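# Close the white door from inside until it latches

## Task

From the room's inner side, push the white door shut until its latch catches and keeps it closed. Disturb nothing else, release everything so both grippers are empty, and back away afterwards. The robot must stay upright and level; a fall or a tilt means failure. Once the scene has settled after finishing, during its final second neither arm, hand nor the lift may be in contact with anything, and the base may touch only fixed things, never movable ones such as parts, boxes, carts, lids or drawers.

## Robot and tools

Robot: the LinearBot. It has an omnidirectional wheeled base and a column about 1.7 m tall. A carriage slides up and down the column (lift_m). It holds two identical six-joint arms, left and right, each ending in a two-finger gripper. Arm bases sit roughly 0.57 m + lift_m above the floor, and parts of the carriage hang about 0.15 m lower. A hand reaches about 0.78 m from its shoulder but only about 0.38 m below its arm base. A hand is about 0.16 m long and 0.1 m wide (0.14 m open). Parked arm joints 1 to 6: 0, 0.05, 0.05, 1.45, 0, 0; with both parked, the robot is about 0.85 m wide and 0.65 m long.

Cameras: carriage_camera is fixed on the carriage, facing ahead and tilted about 20 degrees down. left_wrist_camera and right_wrist_camera look out past each hand's fingertips.

Frames: the base frame has its origin on the floor beneath the base centre, x forward, y left, z up, in metres. left_hand and right_hand report, in this frame, the point halfway between that hand's pads, plus quat_wxyz (hand z along the fingers, fingers open along hand y). These readings drift from truth, usually showing the hand higher than it really is, worse at long reach. base_odometry is in the odometry frame, which is the base frame at the start of the scene. It counts wheel turns only, so slip shows up as travel; heading is in rad, left positive, -3.142 to 3.142.

move: one action plus optional cameras. The action holds "base", "joints" or both, and may add "speeds" and "min_time_s"; all its motions begin together.
- base: a single relative offset from where the base last measured itself, exactly one key: translate_m (forward +, -2 to 2 m), strafe_m (left +, -2 to 2 m) or rotate_rad (counter-clockwise/left +, -6.3 to 6.3 rad).
- joints: a single object for both arms, keyed by joint name, each value an absolute target, not an offset. lift_m 0 to 1 m. For each arm (left_ and right_ prefixes): joint1_rad -2.617 to 3.054 (turn about vertical, 0 forward, + left); joint2_rad 0 to 3.141 (shoulder, 0 upper arm back and level, 1.57 upright, 3.14 forward and level); joint3_rad 0 to 3.141 (elbow, 0 folded, 3.14 straight); joint4_rad -1.57 to 1.57 (wrist pitch, + lifts fingertips); joint5_rad -1.57 to 1.57 (wrist yaw, + swings fingertips RIGHT, the opposite of joint 1); joint6_rad -2.094 to 2.094 (roll about the finger axis, + clockwise viewed from the forearm); gripper_m 0 to 0.093 m (pad gap). Keys left out may keep pushing toward earlier targets.
- speeds: top-speed caps for this action only: translate_m and strafe_m 0.02 to 0.5 m/s, rotate_rad 0.05 to 1.57 rad/s, lift_m 0.08 to 0.25 m/s (top values are the defaults).
- min_time_s: 0.1 to 8 s, a floor on how long each arm and gripper motion takes; it straightens hand paths.
- cameras: list of carriage_camera, left_wrist_camera, right_wrist_camera or all; omitted or null gives all, [] gives none.
An action lasts at most 15 s; base moves time out after 14 s. Unknown keys make a call invalid; out-of-range values get it refused, and a refusal or stop cancels the later move, wait and finished_scene calls in that reply.

wait: seconds (0 to 10) plus optional cameras; nothing new is commanded.
zoom_image: camera name and region [x0, y0, x1, y1] in pixels, origin top-left, up to 504 by 504, taken from that camera's latest image.
read_manual: section "licences"; returns licence texts only.
finished_scene: scene, the current scene number; ends the scene irreversibly, so the door must already be latched and the robot clear.

Result lines: "move" is "done" or the worst status. base_status and joint_status per motion: done (for the base, wheels turned the full amount, slip or not), off_target (resting short, possibly still pushing), contact_stop or time_out (target dropped, holding there), not_followed (a safety check refused arm targets that would bring the arms within millimetres of each other; gripper targets still run), limit_stop_at_motor_heat. on_its_own lists uncommanded behaviour; "held at" is a target. joint_positions, motor_effort (percent of max, bracketed peak), joint torques (joints 1 to 3 wrap at ±28 N m) and Motor temperatures per arm are reported. MOTOR HOT appears at 75 °C; at 100 °C an OVER-TEMPERATURE FAULT drops that arm for 30 to 60 s or more. Park arms to cool them; stretched-out arms heat even while idle.

Cautions: the base detects contact only at its wheels, never through the arms, so an arm can be bent while driving. Arms have no contact stop and keep pressing, then snap to target when freed. To free a stuck base, reverse about 0.2 m along the path just taken. Tipping risk grows with a high carriage, outstretched or loaded arms, pushing or pulling, and abrupt stops; only images reveal a lean. Don't back the column into a table edge. Never let the arms collide or press on each other. Avoid slamming the door, hard hits and heavy shoves. At the end, open the grippers, withdraw the arms so nothing touches, and make sure the base rests against nothing movable. A withheld arm can be freed by sending its current six readings with joint 1 swung away, then the other arm in a later action.

Each tool is called in YAML: its name, and indented under it one key for each argument.

## Session

move:

Scene clock: 0.00 s.
Joint torques (N m): no reading
Motor temperatures (°C): left_arm=[31 34 39 31 28 30 27] | right_arm=[32 35 36 31 30 29 31]
base_odometry: x=+0.000 y=+0.000 heading=+0.000
base_status: not commanded
joint_positions: lift_m=+0.300 left_joint1_rad=-0.003 left_joint2_rad=+0.052 left_joint3_rad=+0.038 left_joint4_rad=+1.430 left_joint5_rad=-0.033 left_joint6_rad=+0.031 left_gripper_m=+0.09396 right_joint1_rad=+0.000 right_joint2_rad=+0.035 right_joint3_rad=+0.040 right_joint4_rad=+1.434 right_joint5_rad=-0.028 right_joint6_rad=-0.032 right_gripper_m=+0.09396
joint_status: not commanded
motor_effort: lift_m=+18 drive_wheels=+1
left_hand: x=+0.2549 y=+0.3027 z=+1.3074 quat_wxyz=(+0.997, -0.015, +0.077, +0.015) (m; base frame)
right_hand: x=+0.2482 y=-0.2924 z=+1.3082 quat_wxyz=(+0.998, -0.015, +0.065, -0.015) (m; base frame)
pictures: carriage_camera, left_wrist_camera, right_wrist_camera
Images, in order (width x height): carriage_camera 672x504, left_wrist_camera 672x504, right_wrist_camera 672x504.

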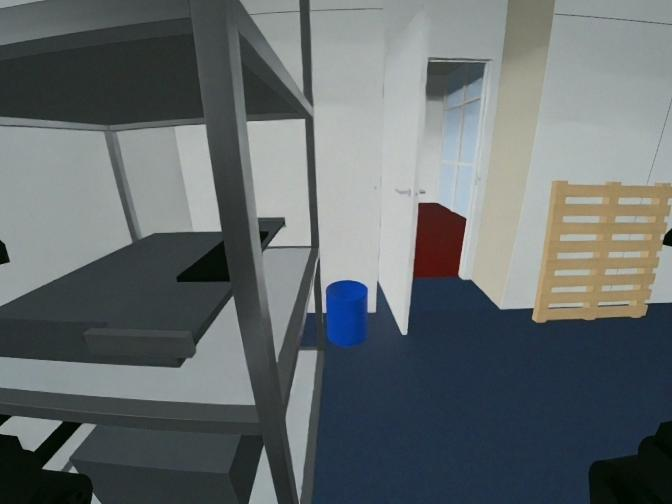

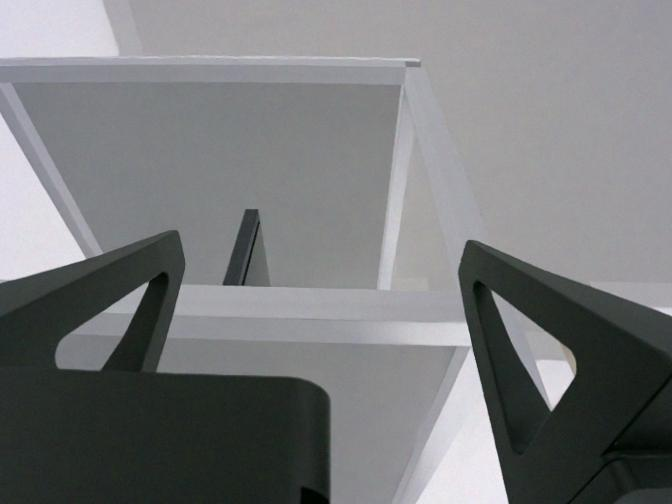

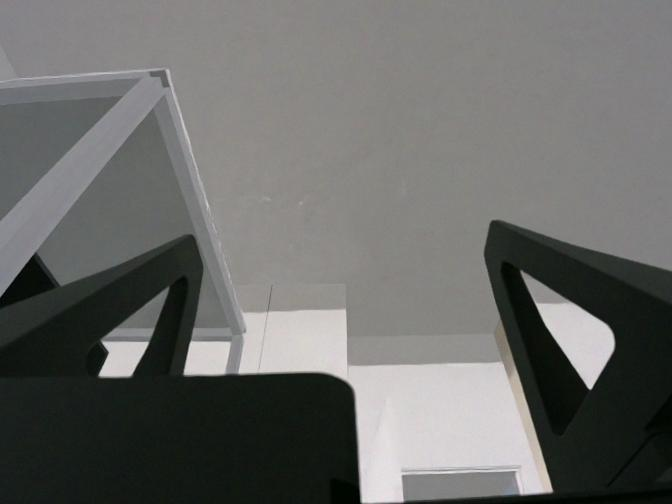

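move:
  base: {"strafe_m":-0.72}
  joints: {"left_gripper_m":0,"right_gripper_m":0}
  cameras: ["carriage_camera"]

move:
  base: {"translate_m":0.7}
  cameras: ["carriage_camera"]

Scene clock: 35.67 s.
Joint torques (N m): left_arm=[-0.24 4 5.59 -0.09 0.12 0.06] | right_arm=[-0.17 3.95 5.94 -0.21 -0.07 -0.03]
Motor temperatures (°C): left_arm=[31 35 42 31 28 30 27] | right_arm=[32 37 37 31 30 29 31]
move: done
base_odometry: x=-0.001 y=-0.720 heading=-0.001
base_status: done
joint_positions: lift_m=+0.300 left_joint1_rad=-0.003 left_joint2_rad=+0.052 left_joint3_rad=+0.038 left_joint4_rad=+1.430 left_joint5_rad=-0.033 left_joint6_rad=+0.031 left_gripper_m=+0.00060 right_joint1_rad=+0.001 right_joint2_rad=+0.035 right_joint3_rad=+0.040 right_joint4_rad=+1.434 right_joint5_rad=-0.028 right_joint6_rad=-0.032 right_gripper_m=+0.00010
joint_status: all done
motor_effort: lift_m=+18(18) drive_wheels=-1(19)
left_hand: x=+0.2549 y=+0.3027 z=+1.3074 quat_wxyz=(+0.997, -0.015, +0.077, +0.015) (m; base frame)
right_hand: x=+0.2482 y=-0.2924 z=+1.3082 quat_wxyz=(+0.998, -0.015, +0.065, -0.015) (m; base frame)
pictures: carriage_camera
Images, in order (width x height): carriage_camera 672x504.

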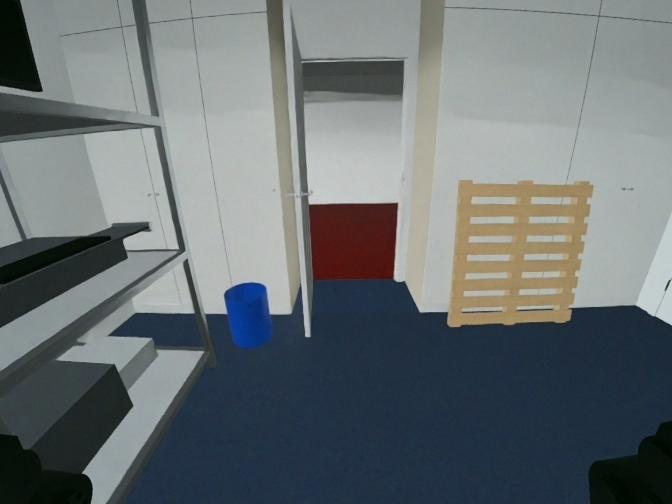

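Scene clock: 39.37 s.
Joint torques (N m): left_arm=[-0.13 3.93 5.81 -0.08 0.14 0.05] | right_arm=[-0.12 4.03 5.96 -0.18 -0.06 -0.04]
Motor temperatures (°C): left_arm=[31 35 42 31 28 30 27] | right_arm=[32 37 37 31 30 29 31]
move: done
base_odometry: x=+0.699 y=-0.721 heading=-0.001
base_status: done
joint_positions: lift_m=+0.300 left_joint1_rad=-0.003 left_joint2_rad=+0.052 left_joint3_rad=+0.038 left_joint4_rad=+1.429 left_joint5_rad=-0.033 left_joint6_rad=+0.031 left_gripper_m=+0.00060 right_joint1_rad=+0.001 right_joint2_rad=+0.035 right_joint3_rad=+0.040 right_joint4_rad=+1.433 right_joint5_rad=-0.028 right_joint6_rad=-0.032 right_gripper_m=+0.00010
joint_status: not commanded
motor_effort: lift_m=+18(18) drive_wheels=+2(16)
left_hand: x=+0.2552 y=+0.3027 z=+1.3074 quat_wxyz=(+0.997, -0.015, +0.078, +0.015) (m; base frame)
right_hand: x=+0.2486 y=-0.2924 z=+1.3082 quat_wxyz=(+0.998, -0.015, +0.066, -0.015) (m; base frame)
pictures: carriage_camera
Images, in order (width x height): carriage_camera 672x504.

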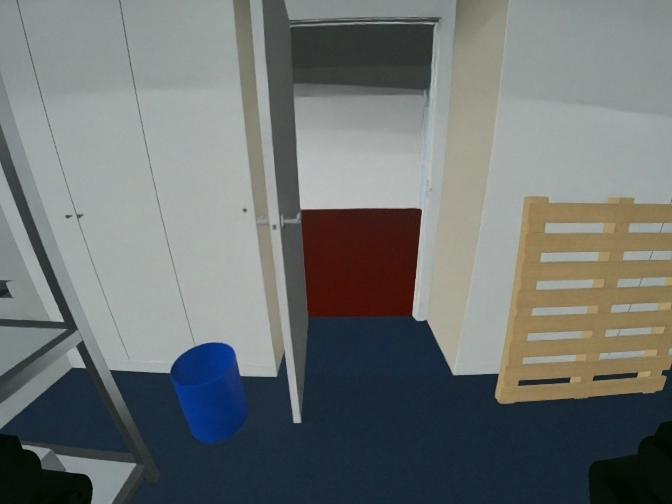

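move:
  base: {"strafe_m":0.05}
  joints: {"left_joint2_rad":1.9,"left_joint3_rad":1.7,"left_joint4_rad":0.2,"left_joint5_rad":0,"left_joint6_rad":0}
  min_time_s: 2
  cameras: []

move:
  base: {"translate_m":0.5}
  speeds: {"translate_m":0.25}

Scene clock: 57.97 s.
Joint torques (N m): left_arm=[-0.17 -10.86 9.63 1.82 0.29 -0.08] | right_arm=[-0.1 3.92 5.96 -0.18 -0.05 -0.05]
Motor temperatures (°C): left_arm=[31 35 43 31 28 30 27] | right_arm=[32 37 37 30 30 29 31]
move: done
base_odometry: x=+0.700 y=-0.671 heading=-0.001
base_status: done
joint_positions: lift_m=+0.300 left_joint1_rad=-0.003 left_joint2_rad=+1.893 left_joint3_rad=+1.671 left_joint4_rad=+0.211 left_joint5_rad=-0.016 left_joint6_rad=+0.012 left_gripper_m=+0.00060 right_joint1_rad=+0.000 right_joint2_rad=+0.035 right_joint3_rad=+0.040 right_joint4_rad=+1.433 right_joint5_rad=-0.028 right_joint6_rad=-0.032 right_gripper_m=+0.00010
joint_status: all done
motor_effort: lift_m=+18(18) drive_wheels=-1(12)
left_hand: x=+0.8168 y=+0.2981 z=+1.2462 quat_wxyz=(+0.703, +0.000, +0.711, +0.009) (m; base frame)
right_hand: x=+0.2486 y=-0.2924 z=+1.3082 quat_wxyz=(+0.998, -0.015, +0.066, -0.015) (m; base frame)
pictures: none
No camera images: "cameras" was empty.

Scene clock: 61.27 s.
Joint torques (N m): left_arm=[-0.14 -11 9.77 1.96 0.26 -0.06] | right_arm=[-0.08 3.95 5.98 -0.18 -0.05 -0.06]
Motor temperatures (°C): left_arm=[31 36 44 32 28 30 27] | right_arm=[32 37 37 30 30 29 31]
move: done
base_odometry: x=+1.200 y=-0.671 heading=-0.001
base_status: done
joint_positions: lift_m=+0.300 left_joint1_rad=-0.003 left_joint2_rad=+1.893 left_joint3_rad=+1.671 left_joint4_rad=+0.203 left_joint5_rad=-0.015 left_joint6_rad=+0.012 left_gripper_m=+0.00060 right_joint1_rad=+0.000 right_joint2_rad=+0.035 right_joint3_rad=+0.040 right_joint4_rad=+1.433 right_joint5_rad=-0.028 right_joint6_rad=-0.032 right_gripper_m=+0.00010
joint_status: not commanded
motor_effort: lift_m=+18(18) drive_wheels=+0(13)
left_hand: x=+0.8168 y=+0.2980 z=+1.2443 quat_wxyz=(+0.700, +0.000, +0.714, +0.009) (m; base frame)
right_hand: x=+0.2485 y=-0.2924 z=+1.3082 quat_wxyz=(+0.998, -0.015, +0.066, -0.015) (m; base frame)
pictures: carriage_camera, left_wrist_camera, right_wrist_camera
Images, in order (width x height): carriage_camera 672x504, left_wrist_camera 672x504, right_wrist_camera 672x504.

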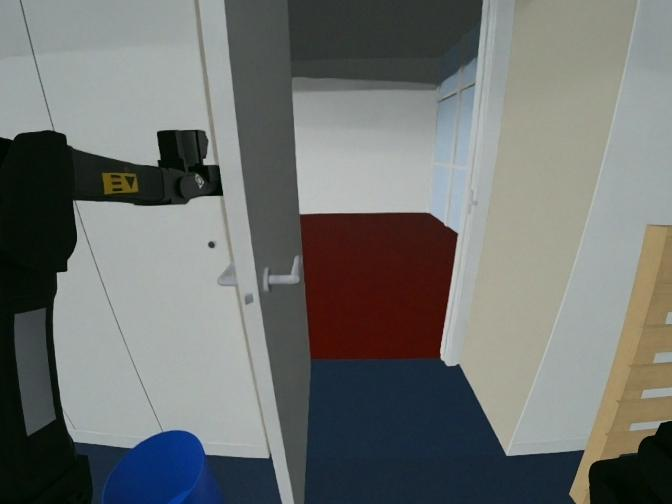

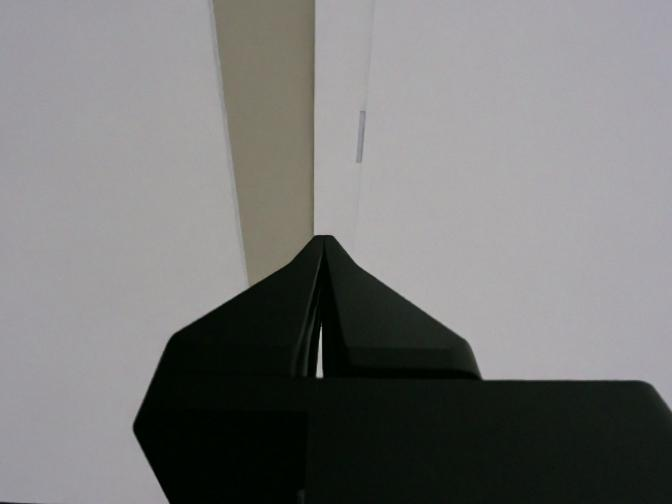

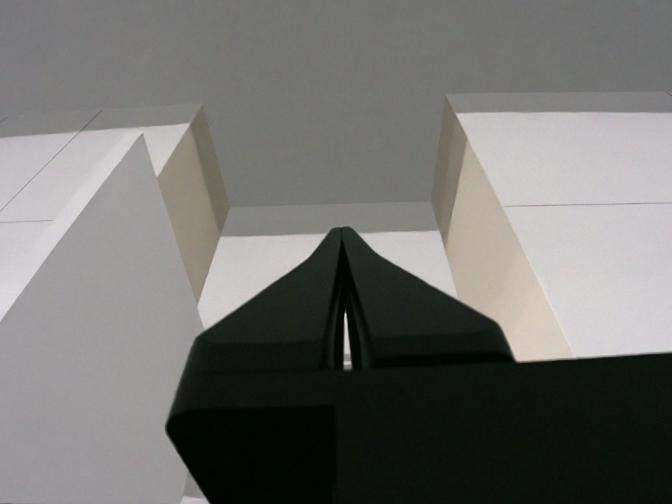

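move:
  base: {"strafe_m":-0.5}
  speeds: {"strafe_m":0.15}
  cameras: ["carriage_camera","left_wrist_camera"]

Scene clock: 68.93 s.
Joint torques (N m): left_arm=[-0.18 -10.85 9.65 1.93 0.26 0.01] | right_arm=[-0.14 3.85 5.97 -0.19 -0.07 -0.04]
Motor temperatures (°C): left_arm=[31 38 46 34 28 30 28] | right_arm=[32 37 37 30 30 29 31]
move: done
base_odometry: x=+1.199 y=-1.171 heading=-0.001
base_status: done
joint_positions: lift_m=+0.300 left_joint1_rad=-0.001 left_joint2_rad=+1.893 left_joint3_rad=+1.671 left_joint4_rad=+0.202 left_joint5_rad=-0.014 left_joint6_rad=+0.007 left_gripper_m=+0.00059 right_joint1_rad=+0.000 right_joint2_rad=+0.035 right_joint3_rad=+0.040 right_joint4_rad=+1.433 right_joint5_rad=-0.028 right_joint6_rad=-0.032 right_gripper_m=+0.00010
joint_status: not commanded
motor_effort: lift_m=+18(18) drive_wheels=+1(12)
left_hand: x=+0.8168 y=+0.2987 z=+1.2440 quat_wxyz=(+0.700, -0.002, +0.714, +0.007) (m; base frame)
right_hand: x=+0.2485 y=-0.2924 z=+1.3082 quat_wxyz=(+0.998, -0.015, +0.066, -0.015) (m; base frame)
pictures: carriage_camera, left_wrist_camera
Images, in order (width x height): carriage_camera 672x504, left_wrist_camera 672x504.

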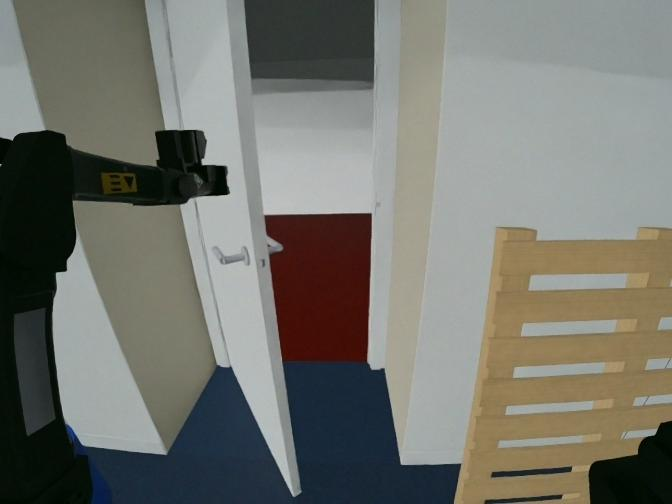

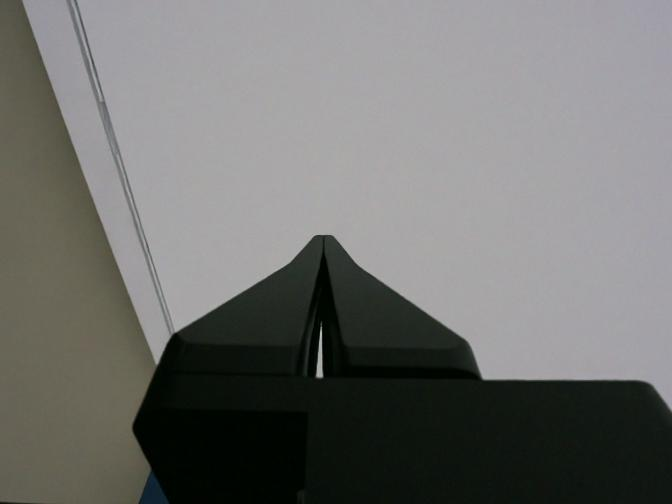

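move:
  base: {"strafe_m":0.2}
  joints: {"left_joint1_rad":-0.5}
  min_time_s: 1.5
  cameras: []

move:
  base: {"translate_m":0.4}
  speeds: {"translate_m":0.15}
  cameras: ["carriage_camera"]

Scene clock: 89.47 s.
Joint torques (N m): left_arm=[-0.81 -10.89 9.72 1.95 0.26 0] | right_arm=[0.02 3.86 6.01 -0.2 -0.07 -0.04]
Motor temperatures (°C): left_arm=[31 41 50 37 28 30 28] | right_arm=[31 37 37 30 30 29 31]
move: done
base_odometry: x=+1.200 y=-0.971 heading=-0.001
base_status: done
joint_positions: lift_m=+0.300 left_joint1_rad=-0.493 left_joint2_rad=+1.893 left_joint3_rad=+1.671 left_joint4_rad=+0.202 left_joint5_rad=-0.014 left_joint6_rad=+0.007 left_gripper_m=+0.00059 right_joint1_rad=+0.000 right_joint2_rad=+0.035 right_joint3_rad=+0.040 right_joint4_rad=+1.433 right_joint5_rad=-0.028 right_joint6_rad=-0.032 right_gripper_m=+0.00010
joint_status: all done
motor_effort: lift_m=+18(18) drive_wheels=+1(10)
left_hand: x=+0.7464 y=+0.0147 z=+1.2440 quat_wxyz=(+0.681, +0.172, +0.693, -0.164) (m; base frame)
right_hand: x=+0.2485 y=-0.2924 z=+1.3082 quat_wxyz=(+0.998, -0.015, +0.066, -0.015) (m; base frame)
pictures: none
No camera images: "cameras" was empty.

Scene clock: 93.10 s.
Joint torques (N m): left_arm=[-0.65 -10.95 9.57 1.98 0.25 -0.03] | right_arm=[-0.16 3.93 5.94 -0.2 -0.04 -0.06]
Motor temperatures (°C): left_arm=[31 42 49 38 28 30 28] | right_arm=[31 37 37 30 30 29 31]
move: done
base_odometry: x=+1.600 y=-0.971 heading=+0.000
base_status: done
joint_positions: lift_m=+0.300 left_joint1_rad=-0.492 left_joint2_rad=+1.894 left_joint3_rad=+1.674 left_joint4_rad=+0.198 left_joint5_rad=-0.014 left_joint6_rad=+0.007 left_gripper_m=+0.00059 right_joint1_rad=+0.000 right_joint2_rad=+0.035 right_joint3_rad=+0.040 right_joint4_rad=+1.433 right_joint5_rad=-0.028 right_joint6_rad=-0.032 right_gripper_m=+0.00010
joint_status: not commanded
motor_effort: lift_m=+18(18) drive_wheels=+0(12)
left_hand: x=+0.7466 y=+0.0148 z=+1.2442 quat_wxyz=(+0.680, +0.172, +0.694, -0.163) (m; base frame)
right_hand: x=+0.2485 y=-0.2924 z=+1.3082 quat_wxyz=(+0.998, -0.015, +0.066, -0.015) (m; base frame)
pictures: carriage_camera
Images, in order (width x height): carriage_camera 672x504.

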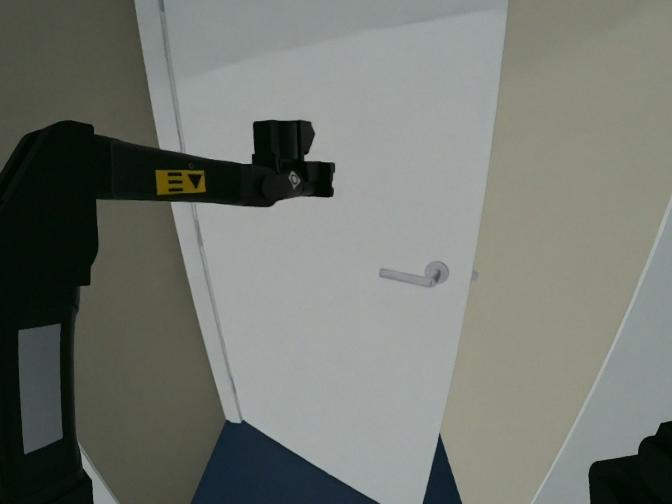

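move:
  base: {"translate_m":0.2}
  speeds: {"translate_m":0.15}
  cameras: []

move:
  base: {"translate_m":-0.27}
  cameras: []

move:
  joints: {"left_joint1_rad":0,"left_joint2_rad":0.05,"left_joint3_rad":0.05,"left_joint4_rad":1.45,"left_joint5_rad":0,"left_joint6_rad":0,"right_joint2_rad":1.9,"right_joint3_rad":1.7,"right_joint4_rad":0.2,"right_joint5_rad":0,"right_joint6_rad":0}
  min_time_s: 2
  cameras: ["carriage_camera","right_wrist_camera"]

Scene clock: 104.30 s.
Joint torques (N m): left_arm=[0.12 -10.82 9.21 2.11 0 0] | right_arm=[-0.14 3.89 6.02 -0.19 -0.05 -0.05]
Motor temperatures (°C): left_arm=[31 43 49 39 28 30 28] | right_arm=[31 37 37 30 30 29 31]
move: done
base_odometry: x=+1.800 y=-0.971 heading=+0.000
base_status: done
joint_positions: lift_m=+0.300 left_joint1_rad=-0.503 left_joint2_rad=+1.892 left_joint3_rad=+1.675 left_joint4_rad=+0.185 left_joint5_rad=+0.010 left_joint6_rad=+0.007 left_gripper_m=+0.00059 right_joint1_rad=+0.000 right_joint2_rad=+0.035 right_joint3_rad=+0.040 right_joint4_rad=+1.433 right_joint5_rad=-0.028 right_joint6_rad=-0.032 right_gripper_m=+0.00010
joint_status: not commanded
motor_effort: lift_m=+18(18) drive_wheels=+1(16)
left_hand: x=+0.7412 y=+0.0057 z=+1.2426 quat_wxyz=(+0.674, +0.185, +0.694, -0.175) (m; base frame)
right_hand: x=+0.2484 y=-0.2924 z=+1.3082 quat_wxyz=(+0.998, -0.015, +0.066, -0.015) (m; base frame)
pictures: none
No camera images: "cameras" was empty.

Scene clock: 106.73 s.
Joint torques (N m): left_arm=[0.09 -10.8 9.44 2.1 -0.03 -0.05] | right_arm=[-0.09 3.86 5.97 -0.24 -0.06 -0.05]
Motor temperatures (°C): left_arm=[31 43 49 39 28 30 28] | right_arm=[31 37 37 30 30 29 31]
move: done
base_odometry: x=+1.530 y=-0.971 heading=+0.000
base_status: done
joint_positions: lift_m=+0.300 left_joint1_rad=-0.502 left_joint2_rad=+1.892 left_joint3_rad=+1.675 left_joint4_rad=+0.186 left_joint5_rad=+0.010 left_joint6_rad=+0.007 left_gripper_m=+0.00059 right_joint1_rad=+0.000 right_joint2_rad=+0.035 right_joint3_rad=+0.040 right_joint4_rad=+1.433 right_joint5_rad=-0.028 right_joint6_rad=-0.032 right_gripper_m=+0.00010
joint_status: not commanded
motor_effort: lift_m=+18(18) drive_wheels=+0(12)
left_hand: x=+0.7415 y=+0.0063 z=+1.2429 quat_wxyz=(+0.674, +0.184, +0.694, -0.174) (m; base frame)
right_hand: x=+0.2484 y=-0.2924 z=+1.3082 quat_wxyz=(+0.998, -0.015, +0.066, -0.015) (m; base frame)
pictures: none
No camera images: "cameras" was empty.

Scene clock: 109.10 s.
Joint torques (N m): left_arm=[0.34 3.07 4.66 0.03 -0.02 -0.05] | right_arm=[-0.1 -9.74 10.85 2.13 0.05 0.05]
Motor temperatures (°C): left_arm=[31 43 48 39 28 30 28] | right_arm=[31 37 38 30 30 29 31]
move: done
base_odometry: x=+1.530 y=-0.971 heading=+0.000
base_status: not commanded
joint_positions: lift_m=+0.300 left_joint1_rad=-0.006 left_joint2_rad=+0.057 left_joint3_rad=+0.057 left_joint4_rad=+1.434 left_joint5_rad=+0.009 left_joint6_rad=+0.007 left_gripper_m=+0.00059 right_joint1_rad=+0.000 right_joint2_rad=+1.889 right_joint3_rad=+1.671 right_joint4_rad=+0.211 right_joint5_rad=-0.013 right_joint6_rad=-0.009 right_gripper_m=+0.00010
joint_status: all done
motor_effort: lift_m=+18(18) drive_wheels=+1(3)
left_hand: x=+0.2504 y=+0.2954 z=+1.3127 quat_wxyz=(+0.998, +0.005, +0.069, +0.000) (m; base frame)
right_hand: x=+0.8158 y=-0.2948 z=+1.2490 quat_wxyz=(+0.705, -0.008, +0.709, +0.002) (m; base frame)
pictures: carriage_camera, right_wrist_camera
Images, in order (width x height): carriage_camera 672x504, right_wrist_camera 672x504.

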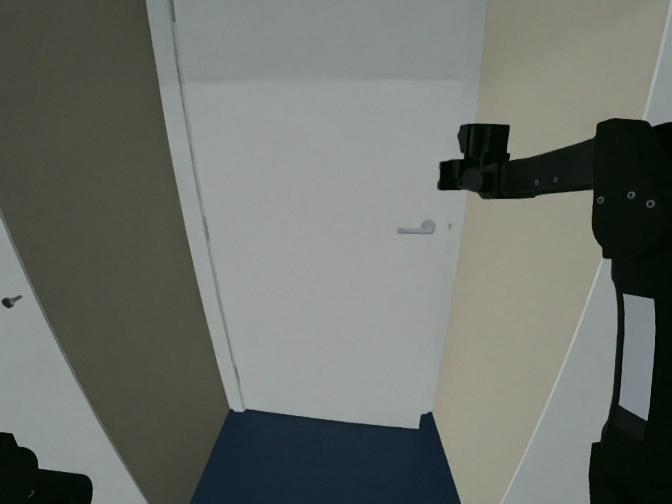

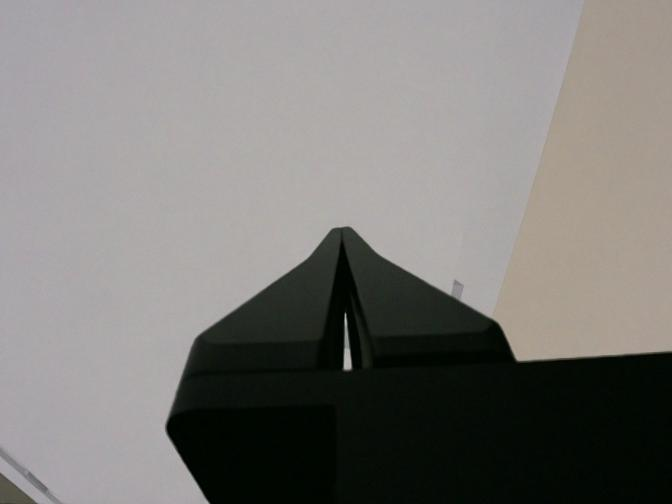

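move:
  base: {"translate_m":0.36}
  speeds: {"translate_m":0.12}
  cameras: ["carriage_camera"]

Scene clock: 116.37 s.
Joint torques (N m): left_arm=[0.36 3.19 4.74 -0.07 0 -0.02] | right_arm=[-0.21 9.62 10.36 7.47 0 0.02]
Motor temperatures (°C): left_arm=[31 41 47 37 28 30 28] | right_arm=[31 38 39 35 30 29 31]
move: done
base_odometry: x=+1.889 y=-0.971 heading=-0.001
base_status: done
joint_positions: lift_m=+0.300 left_joint1_rad=-0.006 left_joint2_rad=+0.056 left_joint3_rad=+0.055 left_joint4_rad=+1.445 left_joint5_rad=+0.009 left_joint6_rad=+0.007 left_gripper_m=+0.00059 right_joint1_rad=+0.000 right_joint2_rad=+1.691 right_joint3_rad=+1.675 right_joint4_rad=-0.278 right_joint5_rad=-0.005 right_joint6_rad=-0.006 right_gripper_m=+0.00010
joint_status: not commanded
motor_effort: lift_m=+18(18) drive_wheels=+16(22)
left_hand: x=+0.2474 y=+0.2954 z=+1.3126 quat_wxyz=(+0.998, +0.005, +0.063, +0.000) (m; base frame)
right_hand: x=+0.7480 y=-0.2962 z=+1.2411 quat_wxyz=(+0.596, -0.004, +0.803, +0.000) (m; base frame)
pictures: carriage_camera
Images, in order (width x height): carriage_camera 672x504.

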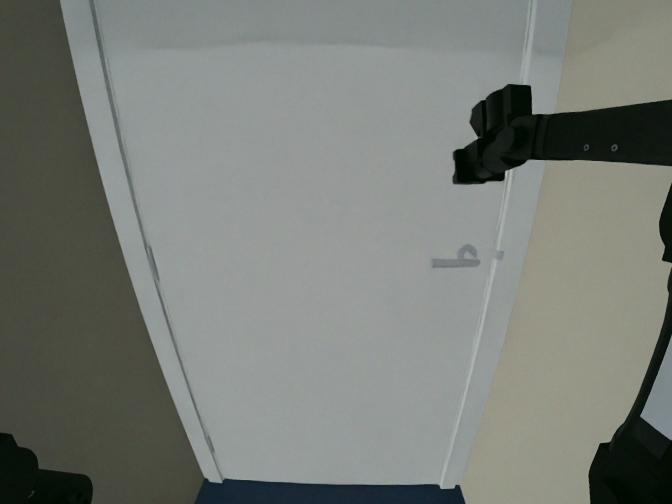

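zoom_image:
  camera: "carriage_camera"
  region: [400, 180, 600, 330]

Scaled by 2.520 from the camera's 672x504 image, which has a finer 960x720 frame.

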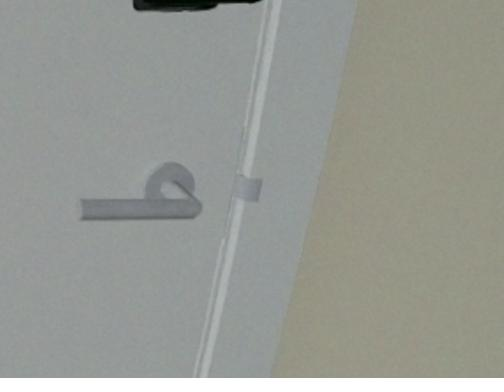

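move:
  base: {"translate_m":-0.12}

zoom_image:
  camera: "carriage_camera"
  region: [400, 100, 600, 300]

Scene clock: 131.77 s.
Joint torques (N m): left_arm=[0.39 3.37 4.7 -0.07 0 -0.03] | right_arm=[-0.05 -10.35 10.02 2.36 -0.05 0.02]
Motor temperatures (°C): left_arm=[31 39 46 34 28 30 28] | right_arm=[31 40 42 79 30 29 31]
move: done
MOTOR HOT: joint 4 (wrist pitch) of the right arm reports 79 °C; the controller stops that arm at 100 °C. To cool a motor, set the load down, stop pushing, or move to a pose that needs little force.
base_odometry: x=+1.770 y=-0.971 heading=-0.001
base_status: done
joint_positions: lift_m=+0.300 left_joint1_rad=-0.006 left_joint2_rad=+0.056 left_joint3_rad=+0.054 left_joint4_rad=+1.446 left_joint5_rad=+0.009 left_joint6_rad=+0.007 left_gripper_m=+0.00059 right_joint1_rad=+0.000 right_joint2_rad=+1.896 right_joint3_rad=+1.680 right_joint4_rad=+0.189 right_joint5_rad=-0.002 right_joint6_rad=-0.006 right_gripper_m=+0.00010
joint_status: not commanded
motor_effort: lift_m=+18(19) drive_wheels=+3(13)
left_hand: x=+0.2474 y=+0.2954 z=+1.3124 quat_wxyz=(+0.998, +0.005, +0.063, +0.000) (m; base frame)
right_hand: x=+0.8175 y=-0.2966 z=+1.2436 quat_wxyz=(+0.697, -0.003, +0.717, -0.001) (m; base frame)
pictures: carriage_camera, left_wrist_camera, right_wrist_camera
Images, in order (width x height): carriage_camera 672x504, left_wrist_camera 672x504, right_wrist_camera 672x504.

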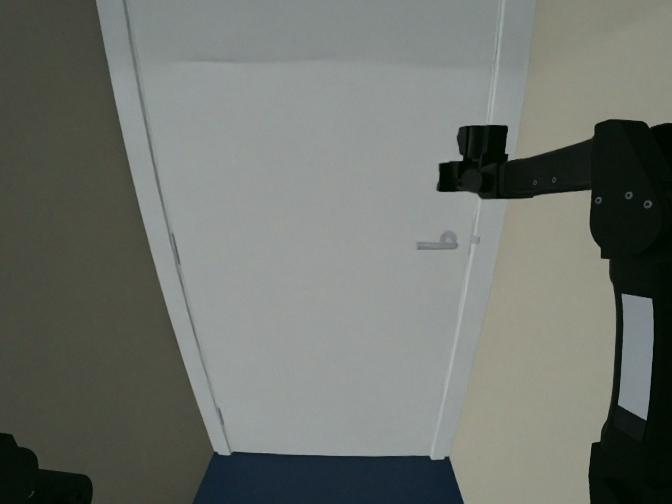

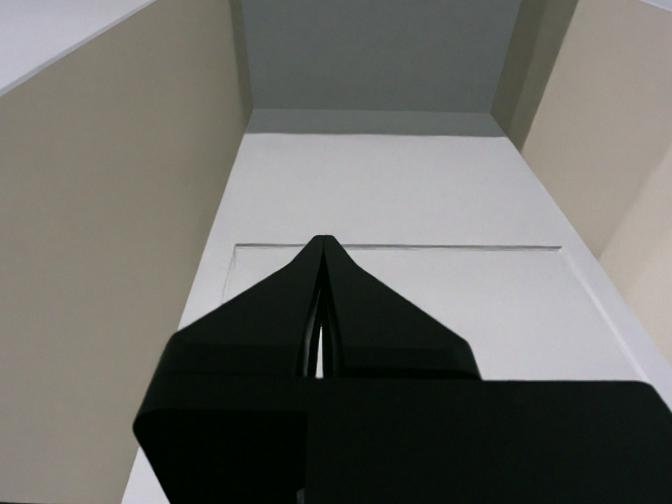

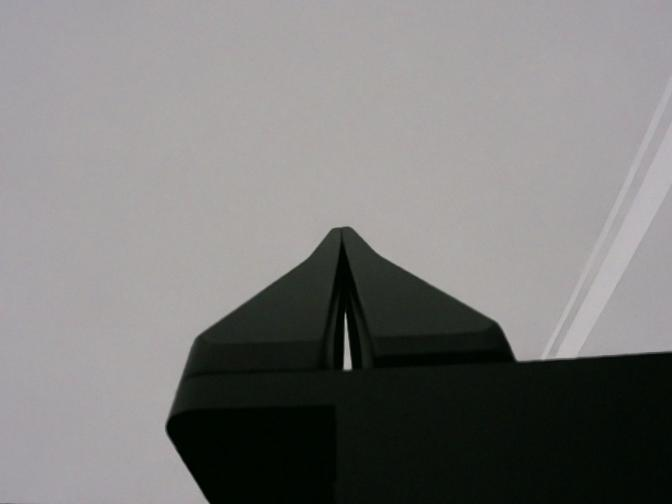

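Scaled by 2.520 from the camera's 672x504 image, which has a finer 960x720 frame.

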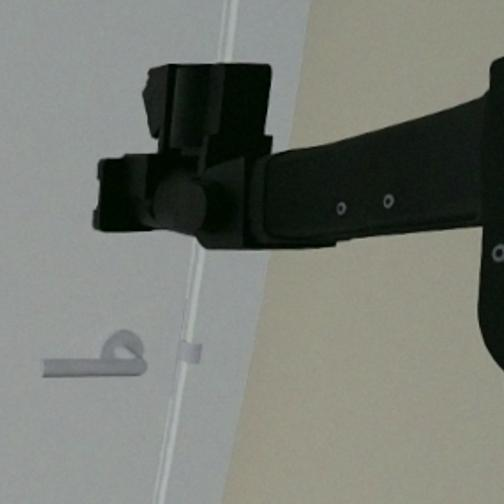

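move:
  base: {"translate_m":-0.4}
  cameras: []

move:
  joints: {"right_joint1_rad":0,"right_joint2_rad":0.05,"right_joint3_rad":0.05,"right_joint4_rad":1.45,"right_joint5_rad":0,"right_joint6_rad":0}
  min_time_s: 2
  cameras: ["carriage_camera"]

zoom_image:
  camera: "carriage_camera"
  region: [300, 100, 550, 300]

finished_scene:
  scene: 1

Scene clock: 145.10 s.
Joint torques (N m): left_arm=[0.38 3.33 4.75 -0.06 -0.03 0] | right_arm=[-0.06 -10.47 10 2.28 -0.06 0.01]
Motor temperatures (°C): left_arm=[31 38 45 34 28 30 28] | right_arm=[31 44 43 63 30 29 31]
move: done
MOTOR HOT: cleared for the motors of the right arm.
base_odometry: x=+1.370 y=-0.970 heading=-0.001
base_status: done
joint_positions: lift_m=+0.300 left_joint1_rad=-0.006 left_joint2_rad=+0.056 left_joint3_rad=+0.054 left_joint4_rad=+1.447 left_joint5_rad=+0.009 left_joint6_rad=+0.007 left_gripper_m=+0.00059 right_joint1_rad=+0.000 right_joint2_rad=+1.896 right_joint3_rad=+1.680 right_joint4_rad=+0.197 right_joint5_rad=-0.002 right_joint6_rad=-0.006 right_gripper_m=+0.00010
joint_status: not commanded
motor_effort: lift_m=+18(19) drive_wheels=+2(15)
left_hand: x=+0.2472 y=+0.2954 z=+1.3124 quat_wxyz=(+0.998, +0.005, +0.062, +0.000) (m; base frame)
right_hand: x=+0.8175 y=-0.2966 z=+1.2456 quat_wxyz=(+0.700, -0.003, +0.714, -0.001) (m; base frame)
pictures: none
No camera images: "cameras" was empty.

Scene clock: 147.47 s.
Joint torques (N m): left_arm=[0.28 3.26 4.6 -0.06 0.01 0.01] | right_arm=[-0.12 2.86 4.9 -0.03 -0.06 0.02]
Motor temperatures (°C): left_arm=[31 38 45 34 28 30 28] | right_arm=[31 44 43 61 30 29 31]
move: done
base_odometry: x=+1.370 y=-0.970 heading=-0.001
base_status: not commanded
joint_positions: lift_m=+0.300 left_joint1_rad=-0.006 left_joint2_rad=+0.056 left_joint3_rad=+0.054 left_joint4_rad=+1.447 left_joint5_rad=+0.009 left_joint6_rad=+0.007 left_gripper_m=+0.00059 right_joint1_rad=+0.000 right_joint2_rad=+0.059 right_joint3_rad=+0.058 right_joint4_rad=+1.438 right_joint5_rad=-0.002 right_joint6_rad=-0.006 right_gripper_m=+0.00010
joint_status: all done
motor_effort: lift_m=+18(19) drive_wheels=+3(4)
left_hand: x=+0.2472 y=+0.2954 z=+1.3125 quat_wxyz=(+0.998, +0.005, +0.062, +0.000) (m; base frame)
right_hand: x=+0.2494 y=-0.2968 z=+1.3132 quat_wxyz=(+0.998, -0.001, +0.067, -0.003) (m; base frame)
pictures: carriage_camera
Images, in order (width x height): carriage_camera 672x504.

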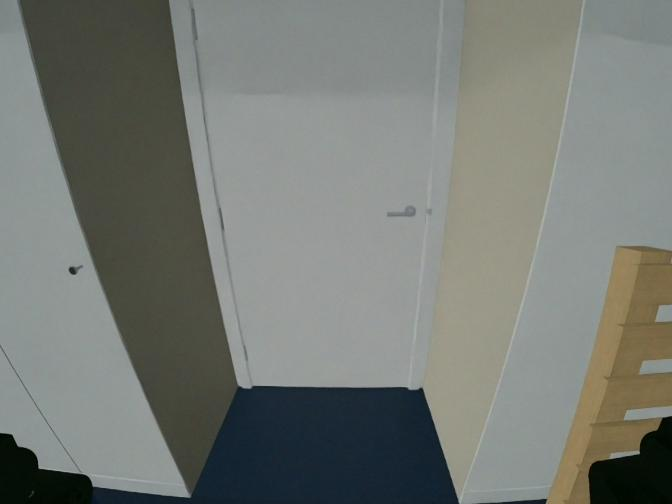

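Scaled by 2.016 from the camera's 672x504 image, which has a finer 960x720 frame.

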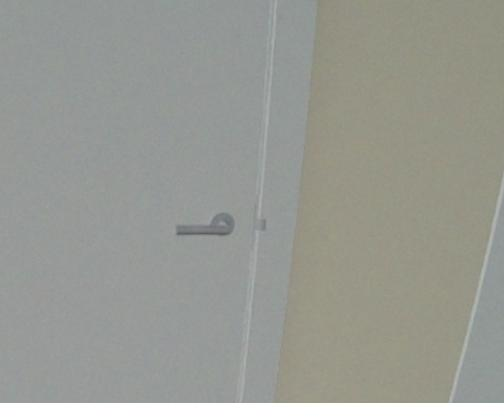

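The scene is finished: the task was done.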